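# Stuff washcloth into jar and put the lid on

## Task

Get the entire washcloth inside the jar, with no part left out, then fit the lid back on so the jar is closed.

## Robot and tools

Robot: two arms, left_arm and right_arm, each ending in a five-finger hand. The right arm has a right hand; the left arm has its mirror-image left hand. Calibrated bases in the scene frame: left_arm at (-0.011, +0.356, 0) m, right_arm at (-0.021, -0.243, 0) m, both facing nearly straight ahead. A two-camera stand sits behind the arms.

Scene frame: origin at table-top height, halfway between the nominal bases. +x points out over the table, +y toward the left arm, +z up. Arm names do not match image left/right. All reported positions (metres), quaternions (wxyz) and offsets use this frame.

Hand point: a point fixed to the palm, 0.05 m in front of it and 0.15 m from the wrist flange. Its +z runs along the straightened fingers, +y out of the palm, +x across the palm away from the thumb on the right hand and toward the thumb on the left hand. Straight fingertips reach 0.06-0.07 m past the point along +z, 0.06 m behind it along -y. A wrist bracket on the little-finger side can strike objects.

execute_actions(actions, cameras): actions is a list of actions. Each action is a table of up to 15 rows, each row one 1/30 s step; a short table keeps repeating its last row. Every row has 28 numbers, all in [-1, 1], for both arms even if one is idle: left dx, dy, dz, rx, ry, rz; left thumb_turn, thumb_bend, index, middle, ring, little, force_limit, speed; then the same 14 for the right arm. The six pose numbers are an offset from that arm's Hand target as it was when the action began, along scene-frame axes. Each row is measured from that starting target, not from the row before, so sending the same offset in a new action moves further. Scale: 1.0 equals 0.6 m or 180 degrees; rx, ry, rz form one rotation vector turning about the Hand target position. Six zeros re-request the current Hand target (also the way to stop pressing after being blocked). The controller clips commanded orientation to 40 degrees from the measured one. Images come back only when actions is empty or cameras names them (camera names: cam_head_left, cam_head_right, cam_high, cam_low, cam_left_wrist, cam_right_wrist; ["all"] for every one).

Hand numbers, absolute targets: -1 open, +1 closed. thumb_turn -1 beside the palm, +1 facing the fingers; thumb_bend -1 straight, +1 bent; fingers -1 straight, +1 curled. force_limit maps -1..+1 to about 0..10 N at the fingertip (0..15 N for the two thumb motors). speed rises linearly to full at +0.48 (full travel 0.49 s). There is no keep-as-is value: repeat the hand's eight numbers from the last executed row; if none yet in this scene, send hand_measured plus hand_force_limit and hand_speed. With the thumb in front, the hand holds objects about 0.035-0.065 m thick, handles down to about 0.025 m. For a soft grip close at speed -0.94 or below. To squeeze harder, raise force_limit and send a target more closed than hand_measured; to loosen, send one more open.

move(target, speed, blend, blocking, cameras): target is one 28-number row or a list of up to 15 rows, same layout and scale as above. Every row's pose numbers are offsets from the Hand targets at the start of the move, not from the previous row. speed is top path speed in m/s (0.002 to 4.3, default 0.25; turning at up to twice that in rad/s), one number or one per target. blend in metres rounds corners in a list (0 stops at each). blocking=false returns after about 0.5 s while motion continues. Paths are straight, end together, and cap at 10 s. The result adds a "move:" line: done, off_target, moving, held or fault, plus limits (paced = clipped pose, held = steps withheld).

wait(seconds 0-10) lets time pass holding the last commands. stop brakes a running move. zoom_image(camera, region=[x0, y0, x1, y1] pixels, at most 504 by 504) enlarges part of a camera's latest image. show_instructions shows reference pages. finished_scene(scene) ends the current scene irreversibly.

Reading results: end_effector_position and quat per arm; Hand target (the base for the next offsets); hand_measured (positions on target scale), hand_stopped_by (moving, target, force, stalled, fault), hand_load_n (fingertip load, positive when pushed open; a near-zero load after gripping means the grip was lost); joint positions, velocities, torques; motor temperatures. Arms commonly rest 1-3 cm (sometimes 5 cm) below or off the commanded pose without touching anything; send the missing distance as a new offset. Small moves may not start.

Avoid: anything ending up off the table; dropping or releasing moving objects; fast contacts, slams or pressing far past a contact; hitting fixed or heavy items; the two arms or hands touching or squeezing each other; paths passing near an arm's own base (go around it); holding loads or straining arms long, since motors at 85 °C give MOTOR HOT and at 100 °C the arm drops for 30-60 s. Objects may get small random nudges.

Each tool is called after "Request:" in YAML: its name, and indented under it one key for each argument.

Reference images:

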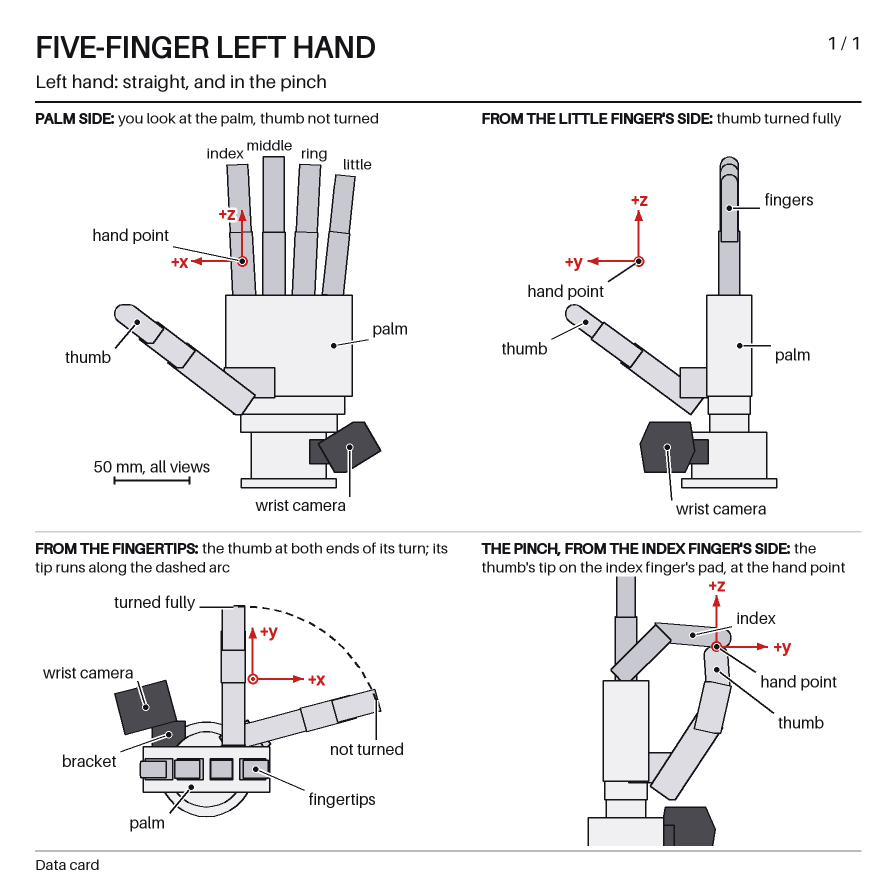

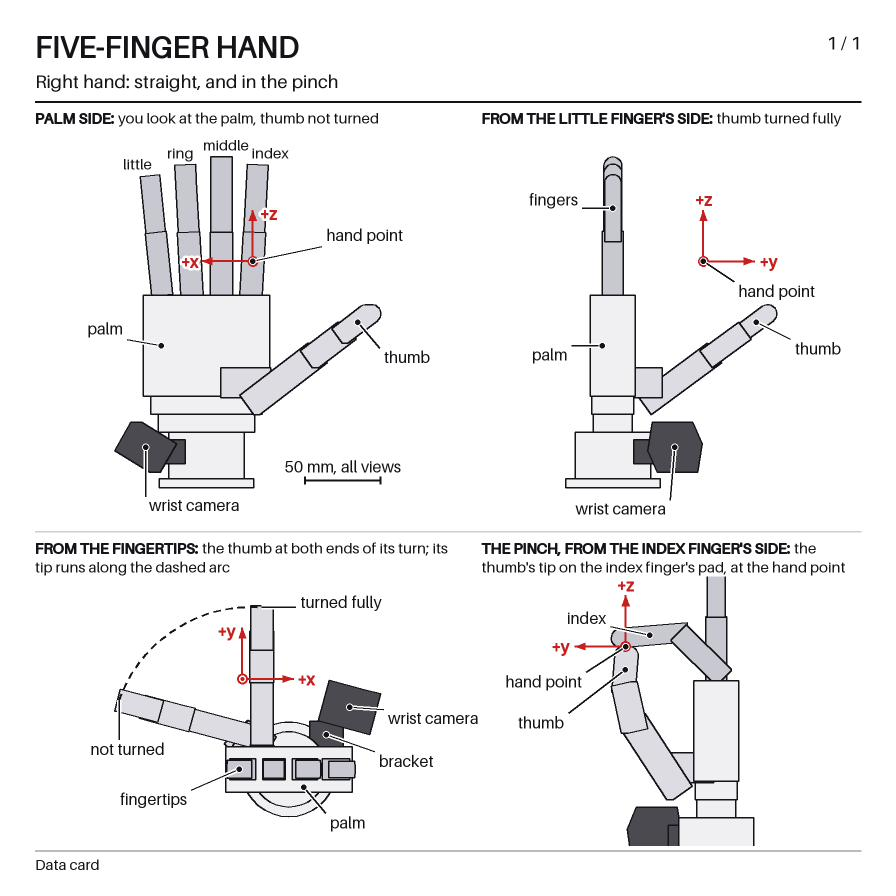

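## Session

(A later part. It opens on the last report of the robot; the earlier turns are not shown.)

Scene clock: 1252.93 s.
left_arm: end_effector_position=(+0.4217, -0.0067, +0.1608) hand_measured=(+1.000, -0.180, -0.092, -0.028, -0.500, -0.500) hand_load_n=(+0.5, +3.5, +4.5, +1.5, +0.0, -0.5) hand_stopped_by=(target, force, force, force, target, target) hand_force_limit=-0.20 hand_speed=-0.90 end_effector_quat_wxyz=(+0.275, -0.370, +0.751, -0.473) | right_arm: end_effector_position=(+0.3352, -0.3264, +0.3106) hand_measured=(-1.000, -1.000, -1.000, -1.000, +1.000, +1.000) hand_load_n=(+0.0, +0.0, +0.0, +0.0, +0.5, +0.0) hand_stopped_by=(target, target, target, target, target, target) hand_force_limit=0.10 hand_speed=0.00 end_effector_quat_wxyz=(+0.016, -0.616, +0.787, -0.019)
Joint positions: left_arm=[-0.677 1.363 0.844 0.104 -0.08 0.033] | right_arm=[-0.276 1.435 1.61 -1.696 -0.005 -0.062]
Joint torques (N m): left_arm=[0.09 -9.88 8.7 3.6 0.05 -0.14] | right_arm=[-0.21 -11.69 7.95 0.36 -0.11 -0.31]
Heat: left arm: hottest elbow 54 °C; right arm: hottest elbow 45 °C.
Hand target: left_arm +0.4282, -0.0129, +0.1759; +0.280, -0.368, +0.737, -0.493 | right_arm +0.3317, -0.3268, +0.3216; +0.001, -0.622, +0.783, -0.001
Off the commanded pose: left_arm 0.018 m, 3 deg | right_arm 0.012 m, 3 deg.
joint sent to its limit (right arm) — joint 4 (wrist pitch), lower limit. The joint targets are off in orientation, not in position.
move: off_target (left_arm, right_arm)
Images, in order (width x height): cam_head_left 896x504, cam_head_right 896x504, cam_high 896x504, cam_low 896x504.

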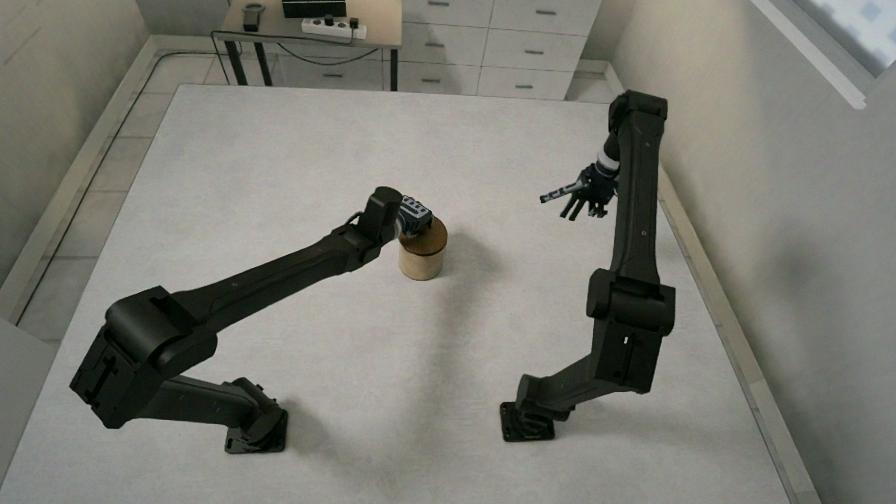

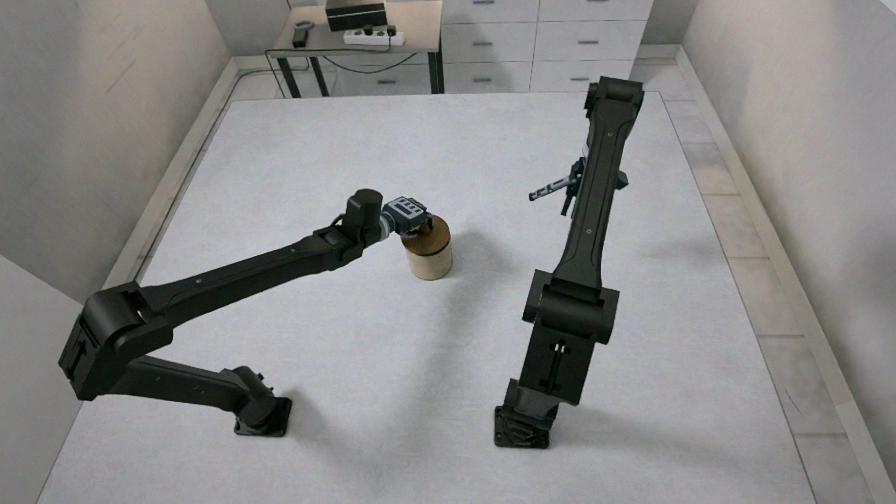

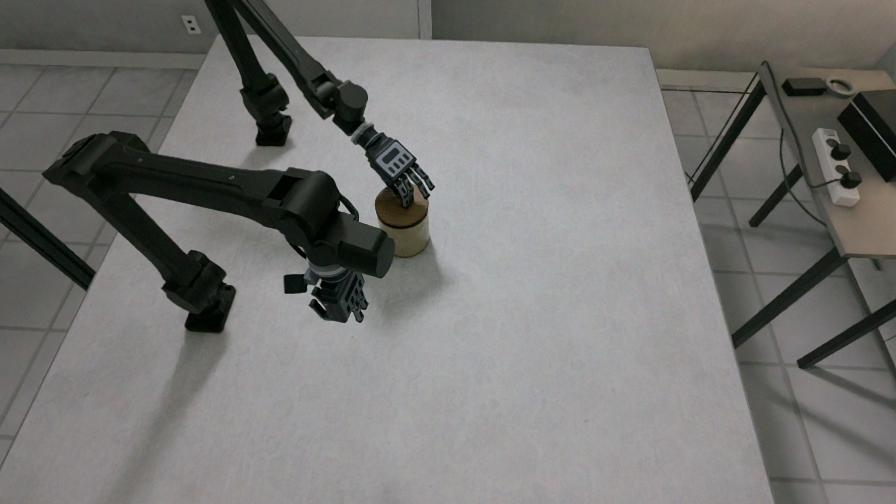

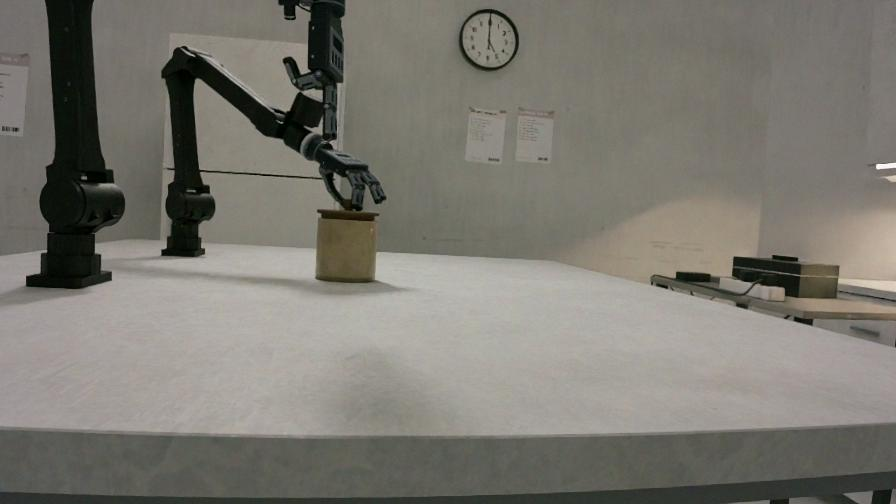

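Request:
move:
  target:
    - [-0.006,0.001,-0.005,0,0,0,1,-0.1,0.2,0.2,-0.5,-0.5,-0.2,-0.9, 0,0,0,0,0,0,-1,-1,-1,-1,1,1,0.1,0]
  speed: 0.04
  cameras: ["cam_high","cam_head_left","cam_low","cam_head_right"]

Request:
zoom_image:
  camera: "cam_high"
  region: [370, 175, 435, 240]

Request:
zoom_image:
  camera: "cam_low"
  region: [310, 190, 390, 240]

Request:
zoom_image:
  camera: "cam_head_left"
  region: [390, 210, 455, 275]

Scene clock: 1272.90 s.
left_arm: end_effector_position=(+0.4209, -0.0060, +0.1588) hand_measured=(+1.000, -0.180, -0.092, -0.028, -0.500, -0.500) hand_load_n=(+0.5, +3.0, +4.5, +1.5, +0.0, +0.0) hand_stopped_by=(target, force, force, force, target, target) hand_force_limit=-0.20 hand_speed=-0.90 end_effector_quat_wxyz=(+0.275, -0.370, +0.750, -0.474) | right_arm: end_effector_position=(+0.3352, -0.3264, +0.3106) hand_measured=(-1.000, -1.000, -1.000, -1.000, +1.000, +1.000) hand_load_n=(+0.0, +0.0, +0.0, +0.5, +0.0, +0.0) hand_stopped_by=(target, target, target, target, target, target) hand_force_limit=0.10 hand_speed=0.00 end_effector_quat_wxyz=(+0.016, -0.616, +0.787, -0.019)
Joint positions: left_arm=[-0.677 1.363 0.836 0.116 -0.08 0.033] | right_arm=[-0.276 1.435 1.61 -1.696 -0.005 -0.062]
Joint torques (N m): left_arm=[-0.26 -9.99 8.21 3.19 -0.12 -0.14] | right_arm=[-0.09 -11.69 7.95 0.38 -0.11 -0.3]
Heat: left arm: hottest elbow 53 °C; right arm: hottest elbow 45 °C.
Hand target: left_arm +0.4246, -0.0123, +0.1729; +0.280, -0.368, +0.737, -0.492 | right_arm +0.3317, -0.3268, +0.3216; +0.001, -0.622, +0.783, -0.001
Off the commanded pose: left_arm 0.016 m, 3 deg | right_arm 0.012 m, 3 deg.
joint sent to its limit (right arm) — joint 4 (wrist pitch), lower limit. The joint targets are off in orientation, not in position.
move: off_target (left_arm, right_arm)
Images, in order (width x height): cam_head_left 896x504, cam_head_right 896x504, cam_high 896x504, cam_low 896x504.

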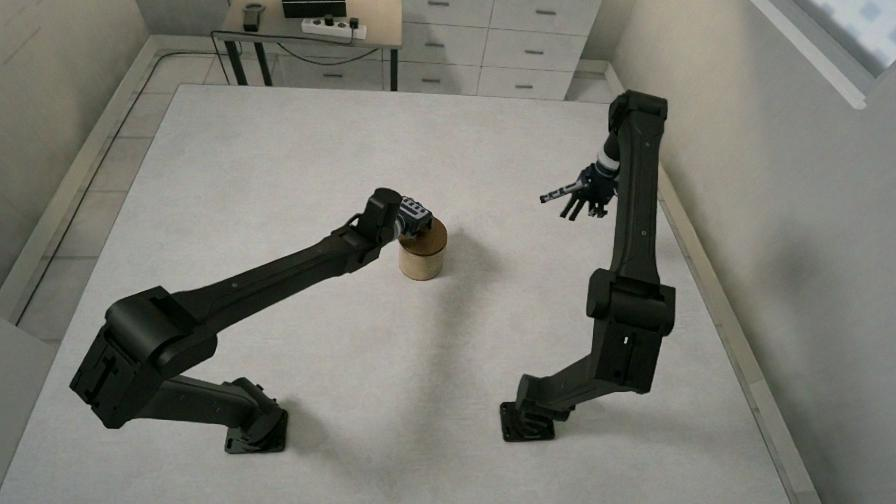

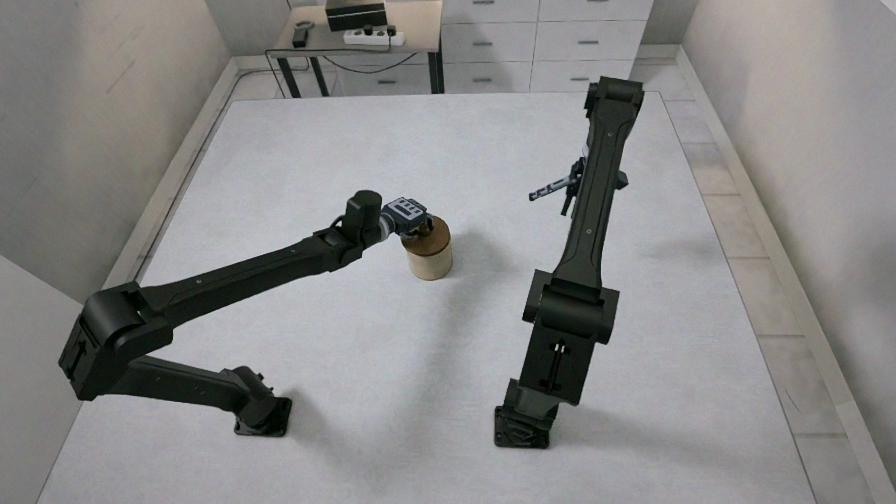

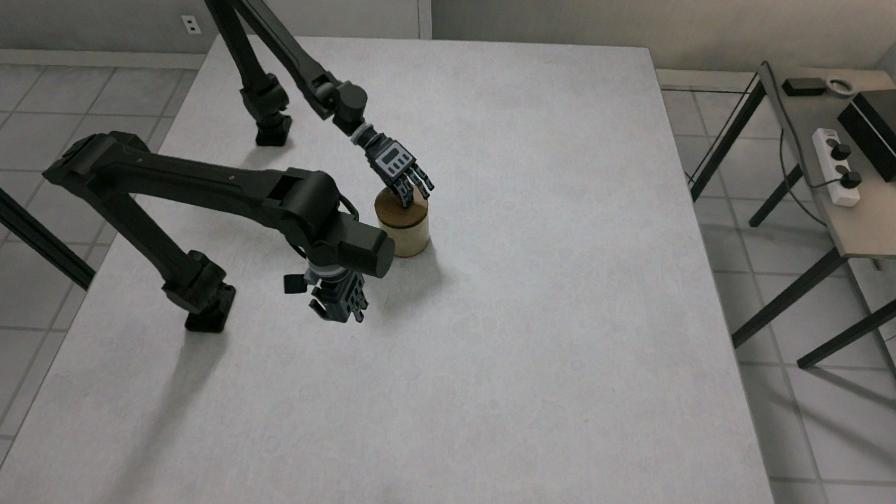

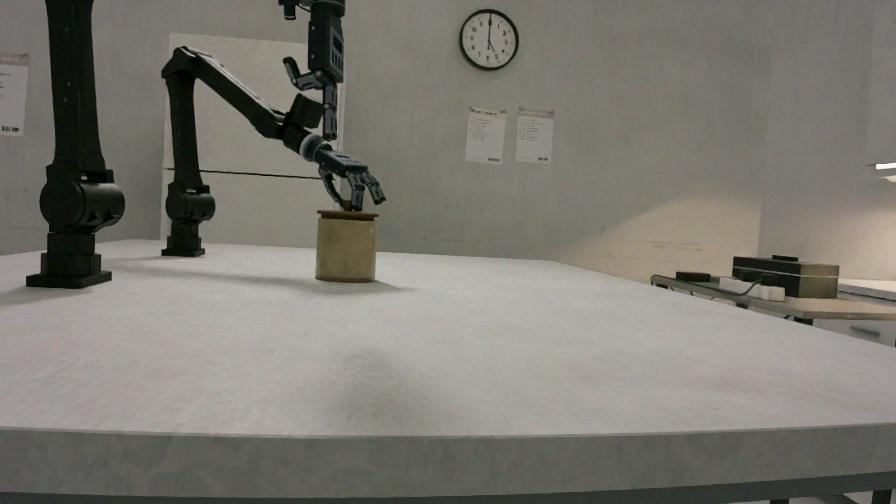

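Scaled by 7.754 from the camera's 896x504 image, which has a finer 1280x720 frame.

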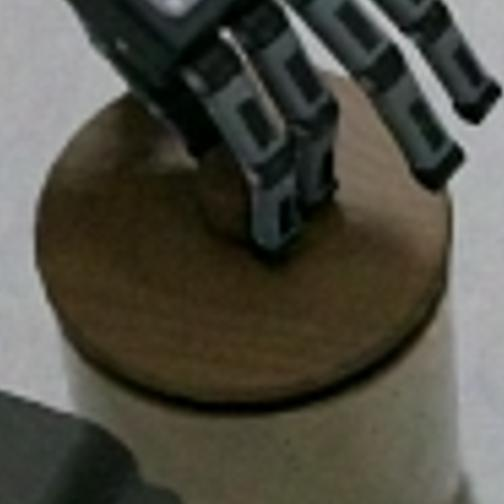

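Scaled by 6.300 from the camera's 896x504 image, which has a finer 1280x720 frame.

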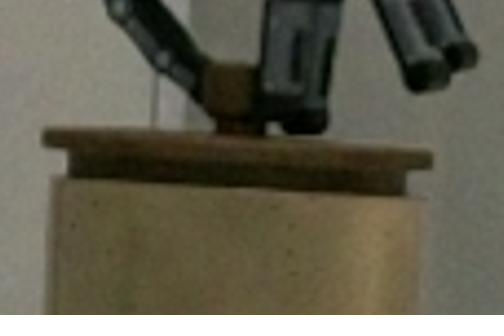

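Scaled by 7.754 from the camera's 896x504 image, which has a finer 1280x720 frame.

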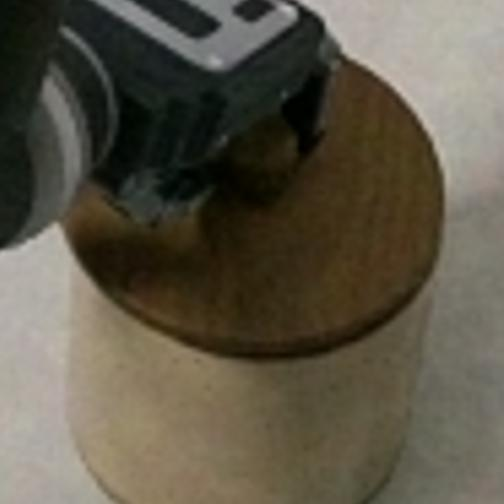

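Request:
move:
  target:
    - [0.001,0.001,-0.012,0,0,0,1,-0.1,0.2,0.2,-0.5,-0.5,-0.2,-0.9, 0,0,0,0,0,0,-1,-1,-1,-1,1,1,0.1,0]
  speed: 0.04
  cameras: ["cam_high","cam_head_left","cam_low","cam_head_right"]

Request:
zoom_image:
  camera: "cam_high"
  region: [370, 175, 435, 240]

Request:
zoom_image:
  camera: "cam_low"
  region: [310, 190, 390, 240]

Request:
zoom_image:
  camera: "cam_head_left"
  region: [390, 210, 455, 275]

Scene clock: 1289.77 s.
left_arm: end_effector_position=(+0.4212, -0.0063, +0.1578) hand_measured=(+1.000, -0.180, -0.092, -0.028, -0.500, -0.500) hand_load_n=(+0.5, +3.0, +4.5, +2.0, +0.0, +0.0) hand_stopped_by=(target, force, force, force, target, target) hand_force_limit=-0.20 hand_speed=-0.90 end_effector_quat_wxyz=(+0.277, -0.368, +0.747, -0.479) | right_arm: end_effector_position=(+0.3352, -0.3264, +0.3106) hand_measured=(-1.000, -1.000, -1.000, -1.000, +1.000, +1.000) hand_load_n=(+0.0, +0.0, +0.0, +0.0, +0.0, +0.0) hand_stopped_by=(target, target, target, target, target, target) hand_force_limit=0.10 hand_speed=0.00 end_effector_quat_wxyz=(+0.016, -0.616, +0.787, -0.019)
Joint positions: left_arm=[-0.677 1.365 0.826 0.139 -0.08 0.033] | right_arm=[-0.276 1.435 1.61 -1.696 -0.005 -0.062]
Joint torques (N m): left_arm=[-0.03 -9.11 8.54 3.38 -0.11 -0.11] | right_arm=[-0.26 -11.75 7.94 0.38 -0.11 -0.31]
Heat: left arm: hottest elbow 54 °C; right arm: hottest elbow 45 °C.
Hand target: left_arm +0.4252, -0.0117, +0.1656; +0.280, -0.368, +0.737, -0.492 | right_arm +0.3317, -0.3268, +0.3216; +0.001, -0.622, +0.783, -0.001
Off the commanded pose: left_arm 0.010 m, 2 deg | right_arm 0.012 m, 3 deg.
joint sent to its limit (right arm) — joint 4 (wrist pitch), lower limit. The joint targets are off in orientation, not in position.
move: off_target (right_arm)
Images, in order (width x height): cam_head_left 896x504, cam_head_right 896x504, cam_high 896x504, cam_low 896x504.

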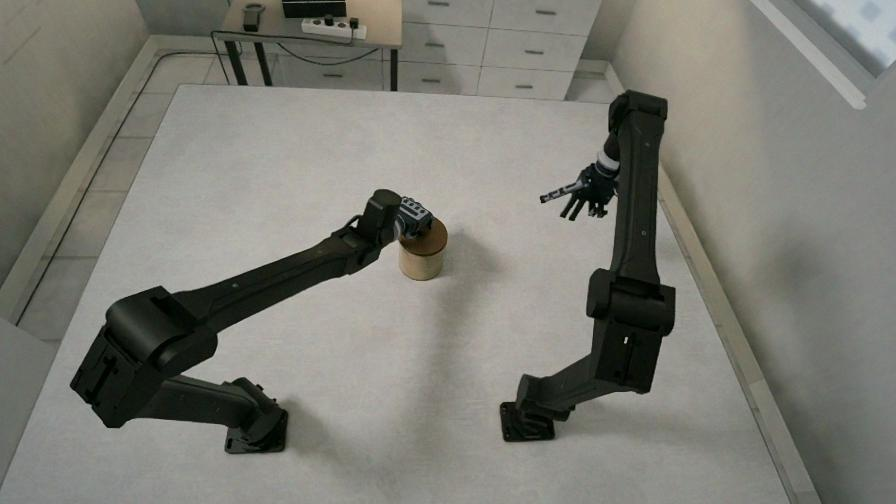

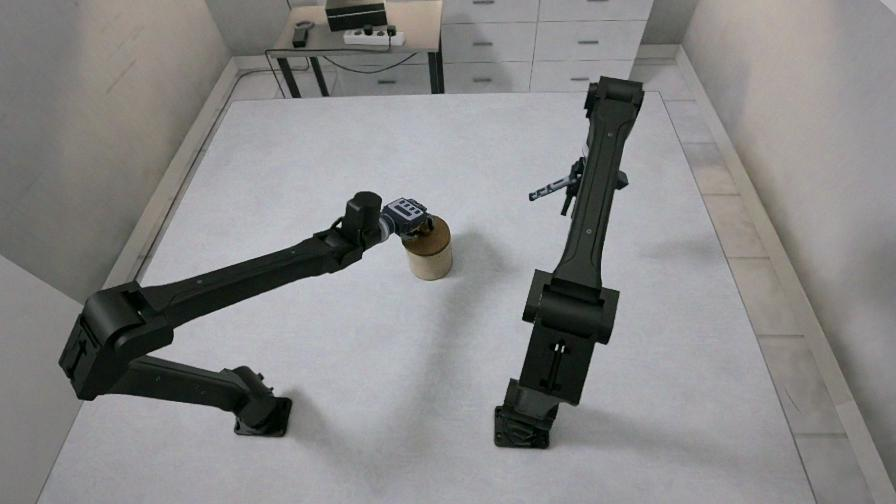

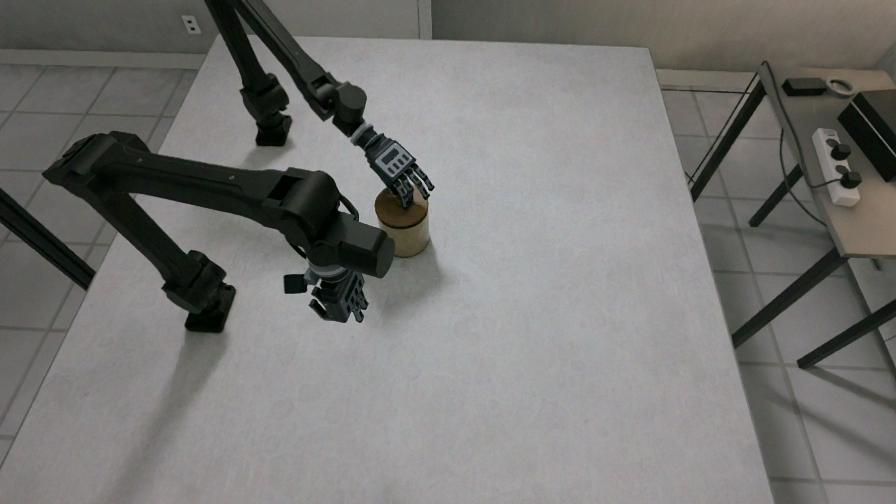

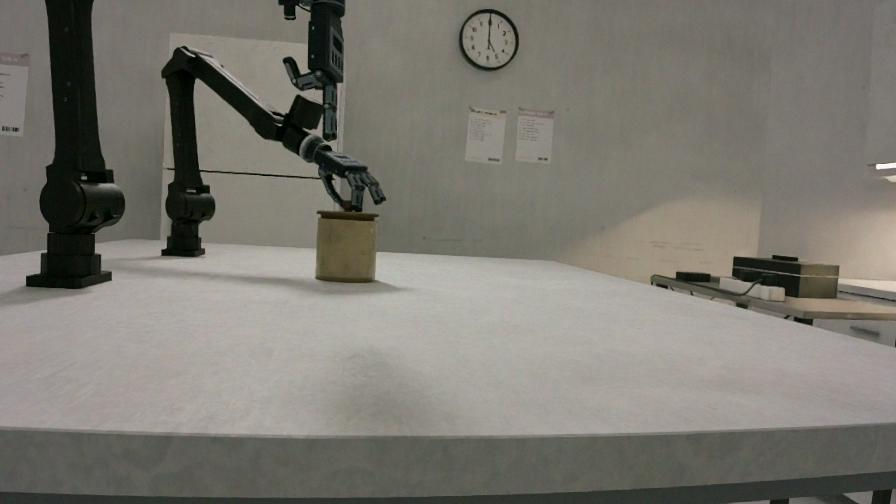

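Scaled by 7.754 from the camera's 896x504 image, which has a finer 1280x720 frame.

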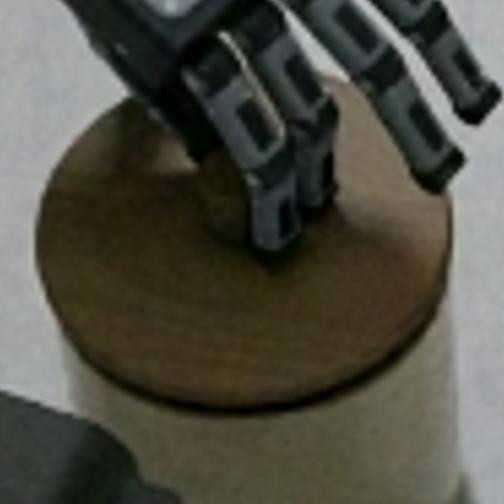

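Scaled by 6.300 from the camera's 896x504 image, which has a finer 1280x720 frame.

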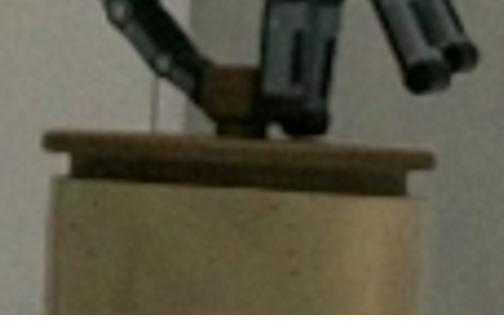

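Scaled by 7.754 from the camera's 896x504 image, which has a finer 1280x720 frame.

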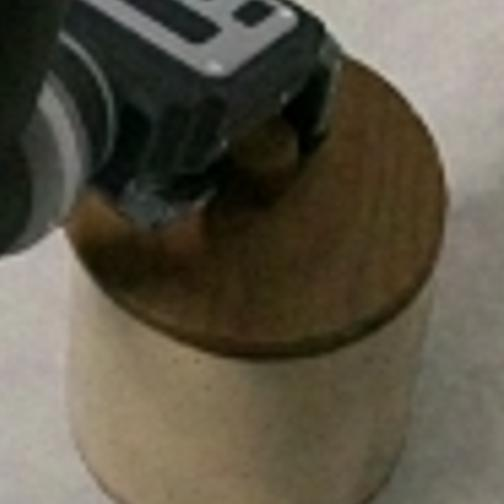

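Request:
move:
  target:
    - [0,0.001,-0.014,0,0,0,1,-0.1,0.2,0.2,-0.5,-0.5,-0.2,-0.9, 0,0,0,0,0,0,-1,-1,-1,-1,1,1,0.1,0]
  speed: 0.04
  cameras: ["cam_high","cam_head_left","cam_low","cam_head_right"]

Request:
zoom_image:
  camera: "cam_high"
  region: [370, 175, 435, 240]

Request:
zoom_image:
  camera: "cam_low"
  region: [310, 190, 390, 240]

Request:
zoom_image:
  camera: "cam_head_left"
  region: [390, 210, 455, 275]

Scene clock: 1298.20 s.
left_arm: end_effector_position=(+0.4216, -0.0068, +0.1499) hand_measured=(+1.000, -0.180, -0.092, -0.028, -0.500, -0.500) hand_load_n=(+0.5, +2.5, +5.0, +2.0, +0.0, +0.0) hand_stopped_by=(target, force, force, force, target, target) hand_force_limit=-0.20 hand_speed=-0.90 end_effector_quat_wxyz=(+0.277, -0.369, +0.746, -0.480) | right_arm: end_effector_position=(+0.3352, -0.3264, +0.3106) hand_measured=(-1.000, -1.000, -1.000, -1.000, +1.000, +1.000) hand_load_n=(+0.0, +0.0, +0.0, +0.0, +0.0, +0.0) hand_stopped_by=(target, target, target, target, target, target) hand_force_limit=0.10 hand_speed=0.00 end_effector_quat_wxyz=(+0.016, -0.616, +0.787, -0.019)
Joint positions: left_arm=[-0.677 1.379 0.814 0.167 -0.08 0.031] | right_arm=[-0.276 1.435 1.61 -1.696 -0.005 -0.062]
Joint torques (N m): left_arm=[1.14 -10.17 8.24 3.14 -0.02 -0.12] | right_arm=[-0.21 -11.69 7.95 0.38 -0.11 -0.31]
Motor temperatures (°C): left_arm=[28 34 52 30 29 24] | right_arm=[27 34 45 28 27 24]
Heat: left arm: hottest elbow 52 °C; right arm: hottest elbow 45 °C.
Hand target: left_arm +0.4252, -0.0111, +0.1574; +0.280, -0.368, +0.737, -0.493 | right_arm +0.3317, -0.3268, +0.3216; +0.001, -0.622, +0.783, -0.001
Off the commanded pose: left_arm 0.009 m, 2 deg | right_arm 0.012 m, 3 deg.
joint sent to its limit (right arm) — joint 4 (wrist pitch), lower limit. The joint targets are off in orientation, not in position.
move: off_target (right_arm)
Images, in order (width x height): cam_head_left 896x504, cam_head_right 896x504, cam_high 896x504, cam_low 896x504.

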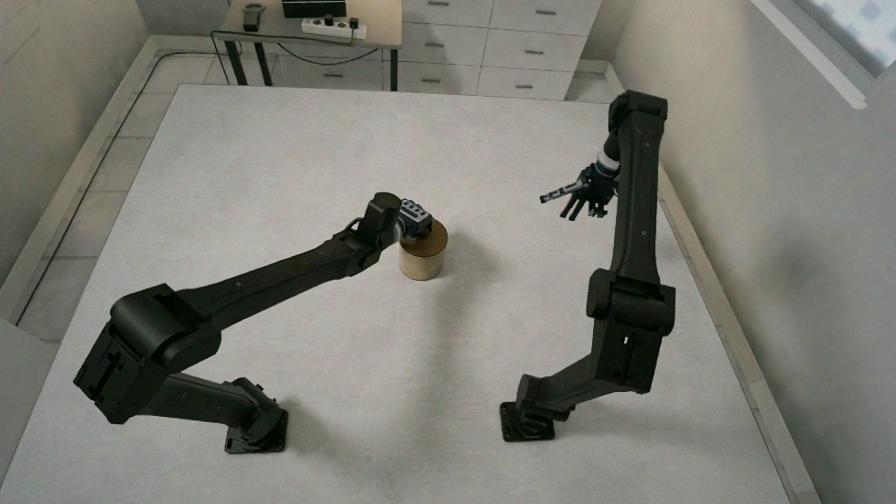

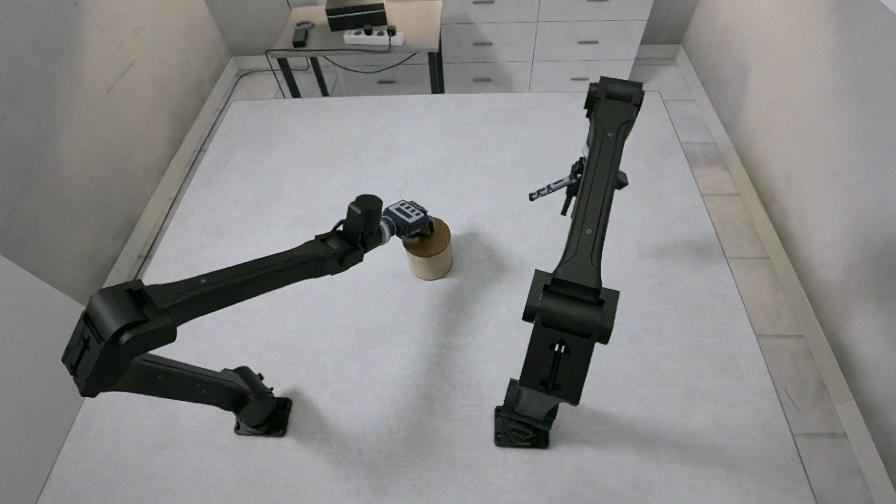

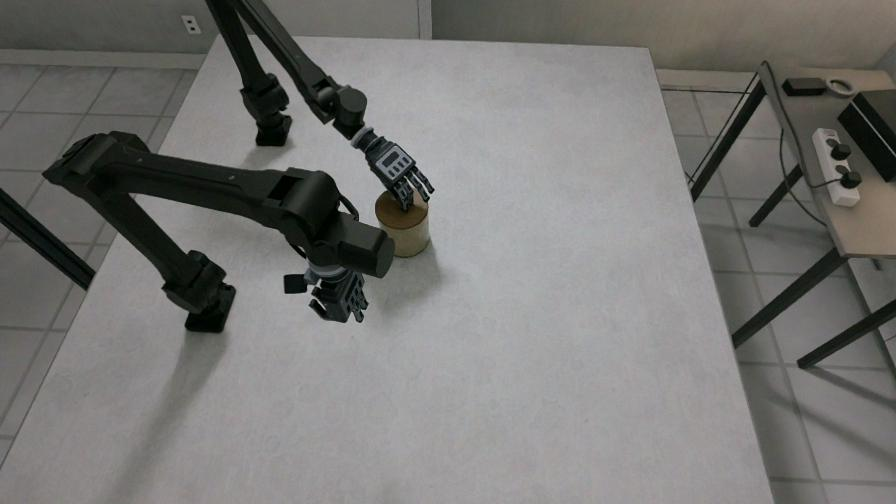

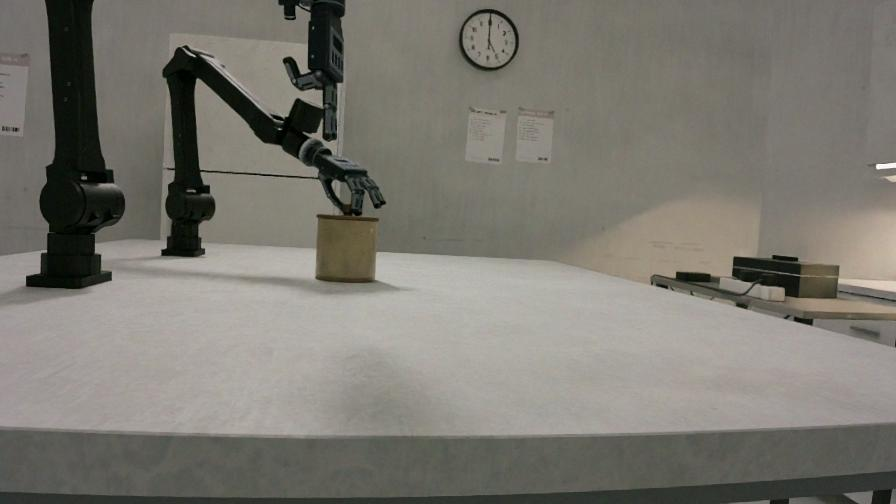

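Scaled by 7.754 from the camera's 896x504 image, which has a finer 1280x720 frame.

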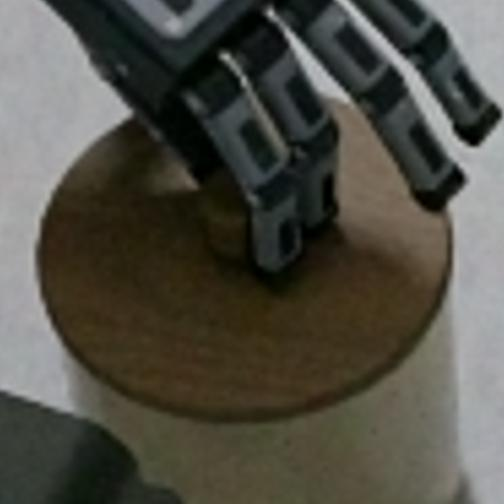

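Scaled by 6.300 from the camera's 896x504 image, which has a finer 1280x720 frame.

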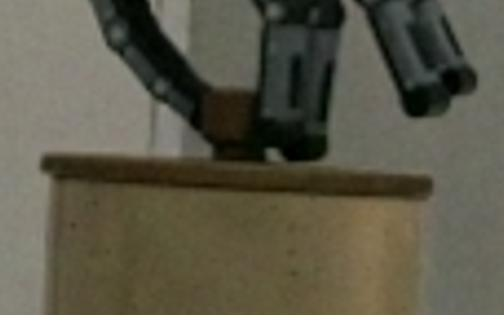

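Scaled by 7.754 from the camera's 896x504 image, which has a finer 1280x720 frame.

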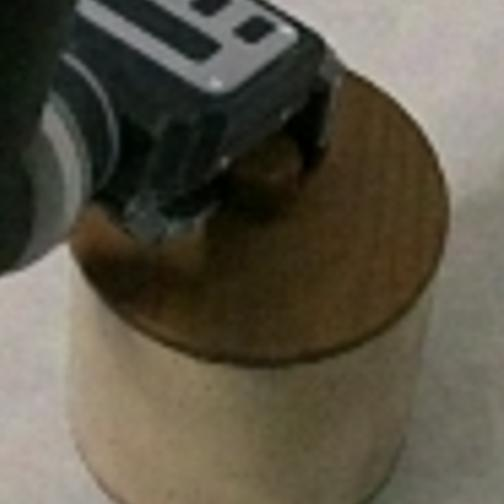

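Request:
move:
  target:
    - [0,0,0,0,0,0,1,-0.25,-0.6,-0.6,-0.6,-0.6,-0.2,-0.6, 0,0,0,0,0,0,-1,-1,-1,-1,1,1,0.1,0]
  speed: 0.04
  cameras: ["cam_high","cam_head_left","cam_low","cam_left_wrist"]

Request:
zoom_image:
  camera: "cam_high"
  region: [370, 175, 435, 240]

Request:
zoom_image:
  camera: "cam_low"
  region: [310, 190, 390, 240]

Request:
zoom_image:
  camera: "cam_head_left"
  region: [390, 210, 455, 275]

Scene clock: 1314.00 s.
left_arm: end_effector_position=(+0.4220, -0.0071, +0.1506) hand_measured=(+1.000, -0.250, -0.600, -0.600, -0.600, -0.600) hand_load_n=(+0.0, +0.0, +0.0, +0.0, +0.0, +0.0) hand_stopped_by=(target, target, target, target, target, target) hand_force_limit=-0.20 hand_speed=-0.60 end_effector_quat_wxyz=(+0.278, -0.369, +0.745, -0.481) | right_arm: end_effector_position=(+0.3352, -0.3264, +0.3106) hand_measured=(-1.000, -1.000, -1.000, -1.000, +1.000, +1.000) hand_load_n=(+0.0, +0.0, +0.0, +0.0, +0.0, +0.0) hand_stopped_by=(target, target, target, target, target, target) hand_force_limit=0.10 hand_speed=0.00 end_effector_quat_wxyz=(+0.016, -0.616, +0.787, -0.019)
Joint positions: left_arm=[-0.677 1.379 0.814 0.17 -0.08 0.031] | right_arm=[-0.276 1.435 1.61 -1.696 -0.005 -0.062]
Joint torques (N m): left_arm=[0.32 -9.52 8.23 2.89 -0.07 -0.15] | right_arm=[-0.15 -11.75 7.97 0.34 -0.11 -0.31]
Heat: left arm: hottest elbow 51 °C; right arm: hottest elbow 45 °C.
Hand target: left_arm +0.4252, -0.0111, +0.1575; +0.280, -0.368, +0.737, -0.493 | right_arm +0.3317, -0.3268, +0.3216; +0.001, -0.622, +0.783, -0.001
Off the commanded pose: left_arm 0.009 m, 2 deg | right_arm 0.012 m, 3 deg.
joint sent to its limit (right arm) — joint 4 (wrist pitch), lower limit. The joint targets are off in orientation, not in position.
move: off_target (right_arm)
Images, in order (width x height): cam_head_left 896x504, cam_high 896x504, cam_low 896x504, cam_left_wrist 616x616.

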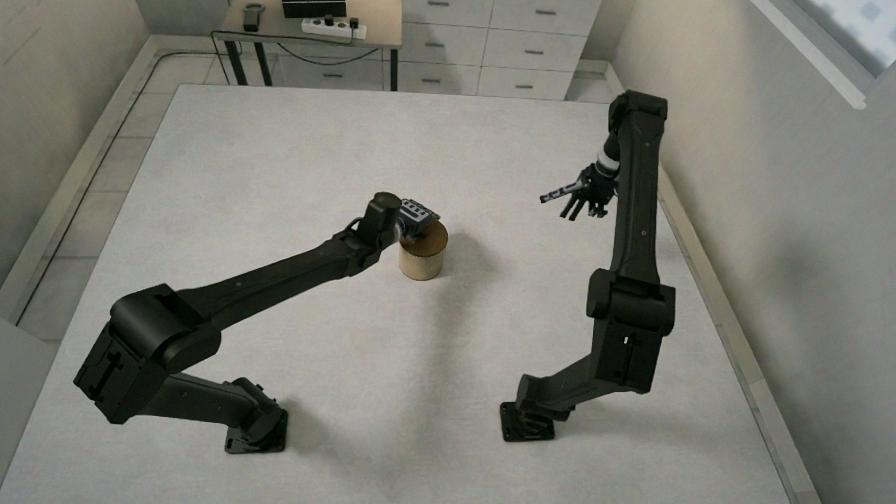

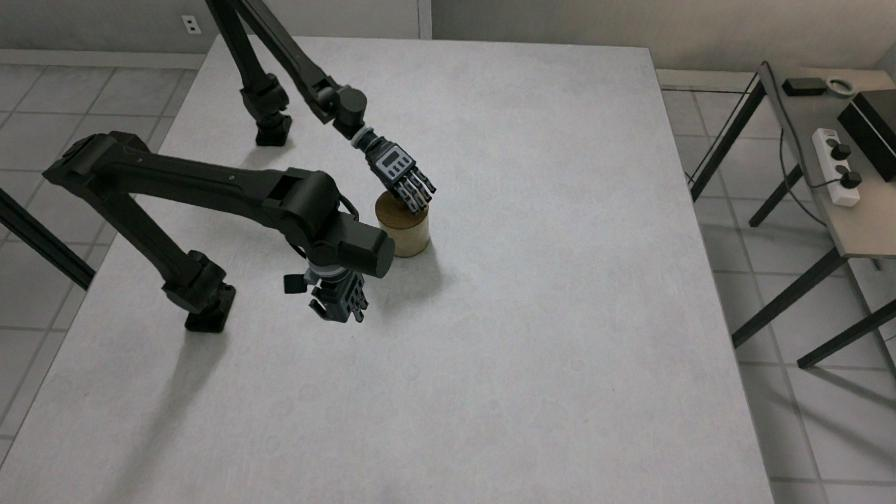

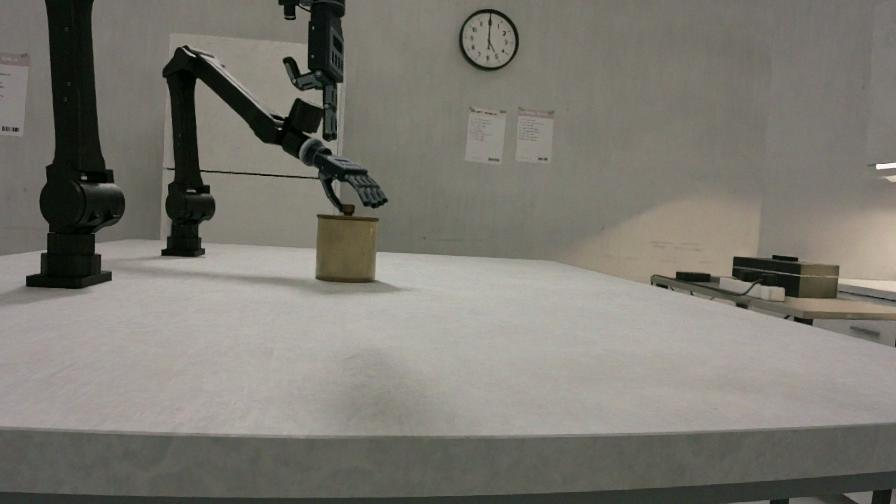

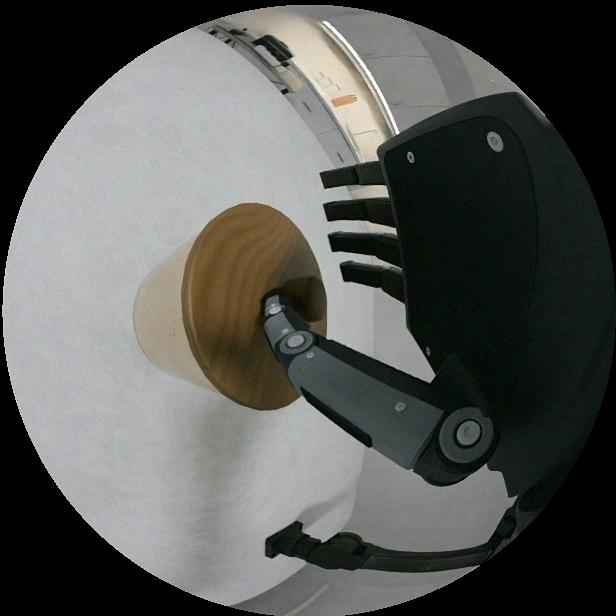

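Scaled by 7.754 from the camera's 896x504 image, which has a finer 1280x720 frame.

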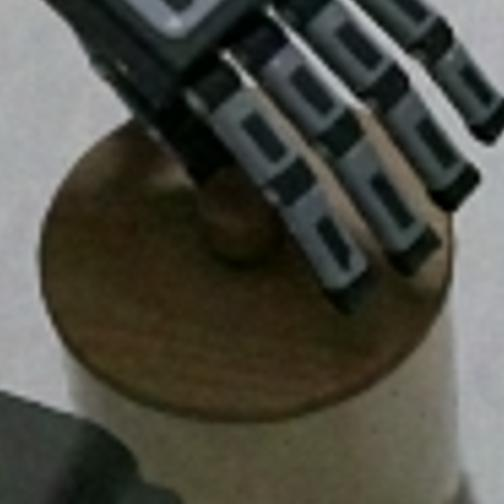

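Scaled by 6.300 from the camera's 896x504 image, which has a finer 1280x720 frame.

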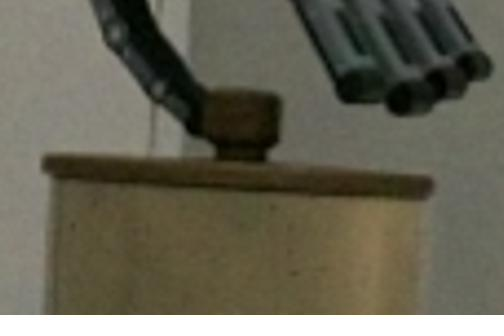

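Scaled by 7.754 from the camera's 896x504 image, which has a finer 1280x720 frame.

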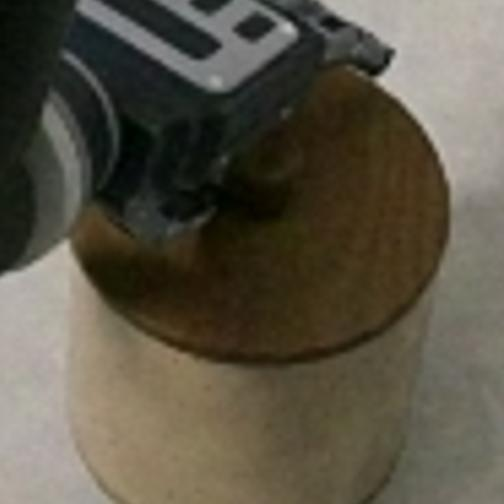

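Request:
move:
  target:
    - [-0.022,0.02,0.014,0,0,0,1,-0.25,-0.6,-0.6,-0.6,-0.6,-0.2,-0.6, 0,0,0,0,0,0,-1,-1,-1,-1,1,1,0.1,0]
  speed: 0.05
  cameras: ["cam_high","cam_low"]

Request:
zoom_image:
  camera: "cam_low"
  region: [310, 190, 390, 240]

Request:
zoom_image:
  camera: "cam_high"
  region: [370, 175, 435, 240]

Scene clock: 1324.13 s.
left_arm: end_effector_position=(+0.4127, +0.0001, +0.1604) hand_measured=(+1.000, -0.250, -0.600, -0.600, -0.600, -0.600) hand_load_n=(+0.0, +0.0, +0.0, +0.0, +0.0, +0.0) hand_stopped_by=(target, target, target, target, target, target) hand_force_limit=-0.20 hand_speed=-0.60 end_effector_quat_wxyz=(+0.281, -0.366, +0.741, -0.488) | right_arm: end_effector_position=(+0.3352, -0.3264, +0.3106) hand_measured=(-1.000, -1.000, -1.000, -1.000, +1.000, +1.000) hand_load_n=(+0.0, +0.0, +0.0, +0.0, +0.0, +0.0) hand_stopped_by=(target, target, target, target, target, target) hand_force_limit=0.10 hand_speed=0.00 end_effector_quat_wxyz=(+0.016, -0.616, +0.787, -0.019)
Joint positions: left_arm=[-0.677 1.331 0.785 0.17 -0.079 0.031] | right_arm=[-0.276 1.435 1.61 -1.696 -0.005 -0.062]
Joint torques (N m): left_arm=[0.15 -8.82 7.92 2.04 0 -0.08] | right_arm=[-0.21 -11.69 7.95 0.39 -0.11 -0.3]
Heat: left arm: hottest elbow 51 °C; right arm: hottest elbow 45 °C.
Hand target: left_arm +0.4119, +0.0009, +0.1657; +0.280, -0.368, +0.737, -0.493 | right_arm +0.3317, -0.3268, +0.3216; +0.001, -0.622, +0.783, -0.001
Off the commanded pose: left_arm 0.006 m, 1 deg | right_arm 0.012 m, 3 deg.
joint sent to its limit (right arm) — joint 4 (wrist pitch), lower limit. The joint targets are off in orientation, not in position.
move: off_target (right_arm)
Images, in order (width x height): cam_high 896x504, cam_low 896x504.

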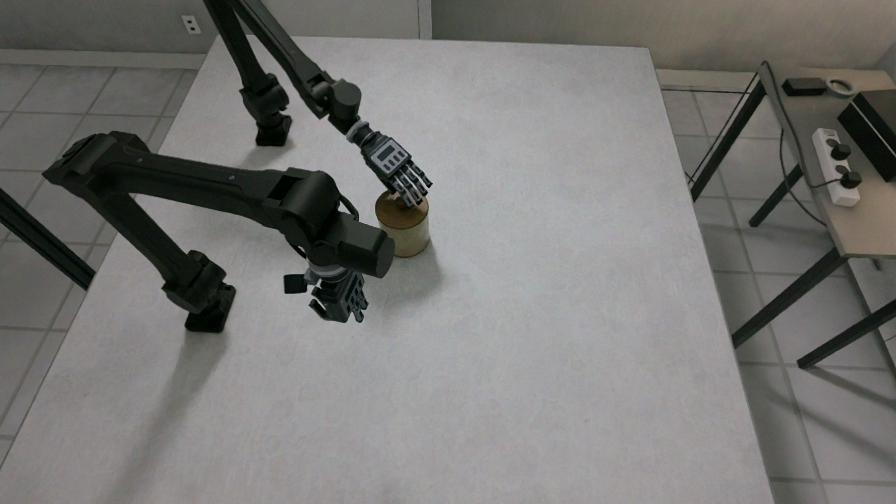

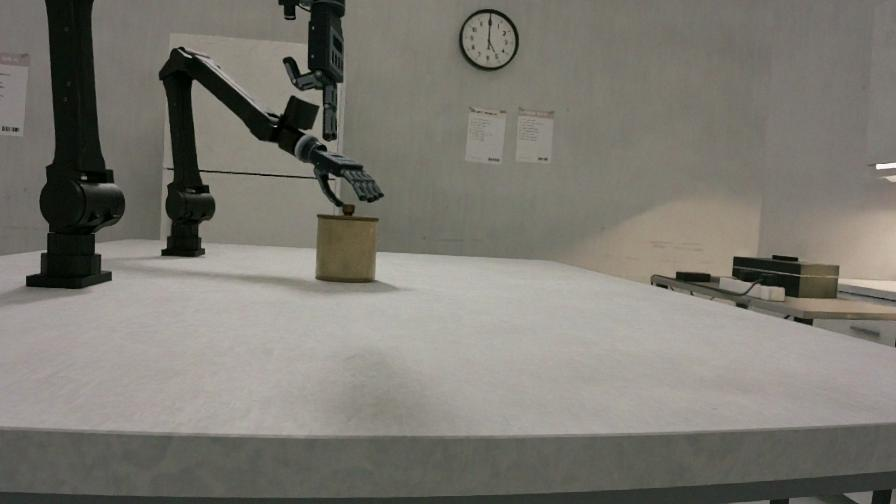

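Scaled by 6.300 from the camera's 896x504 image, which has a finer 1280x720 frame.

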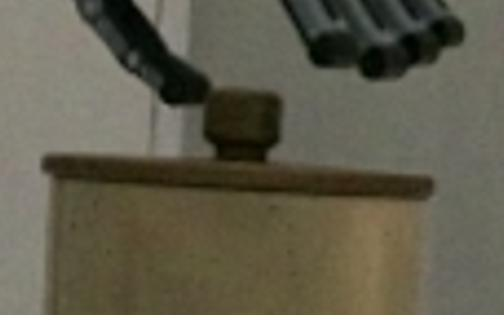

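Scaled by 7.754 from the camera's 896x504 image, which has a finer 1280x720 frame.

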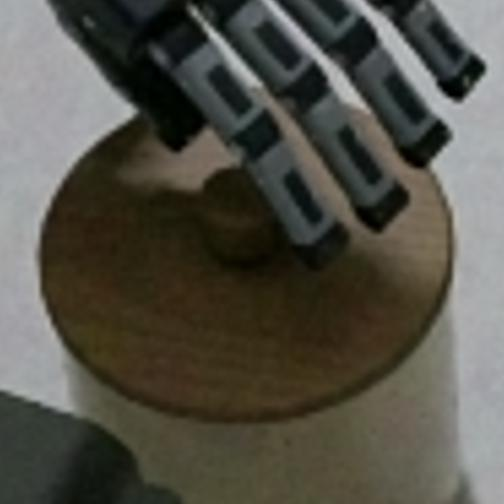

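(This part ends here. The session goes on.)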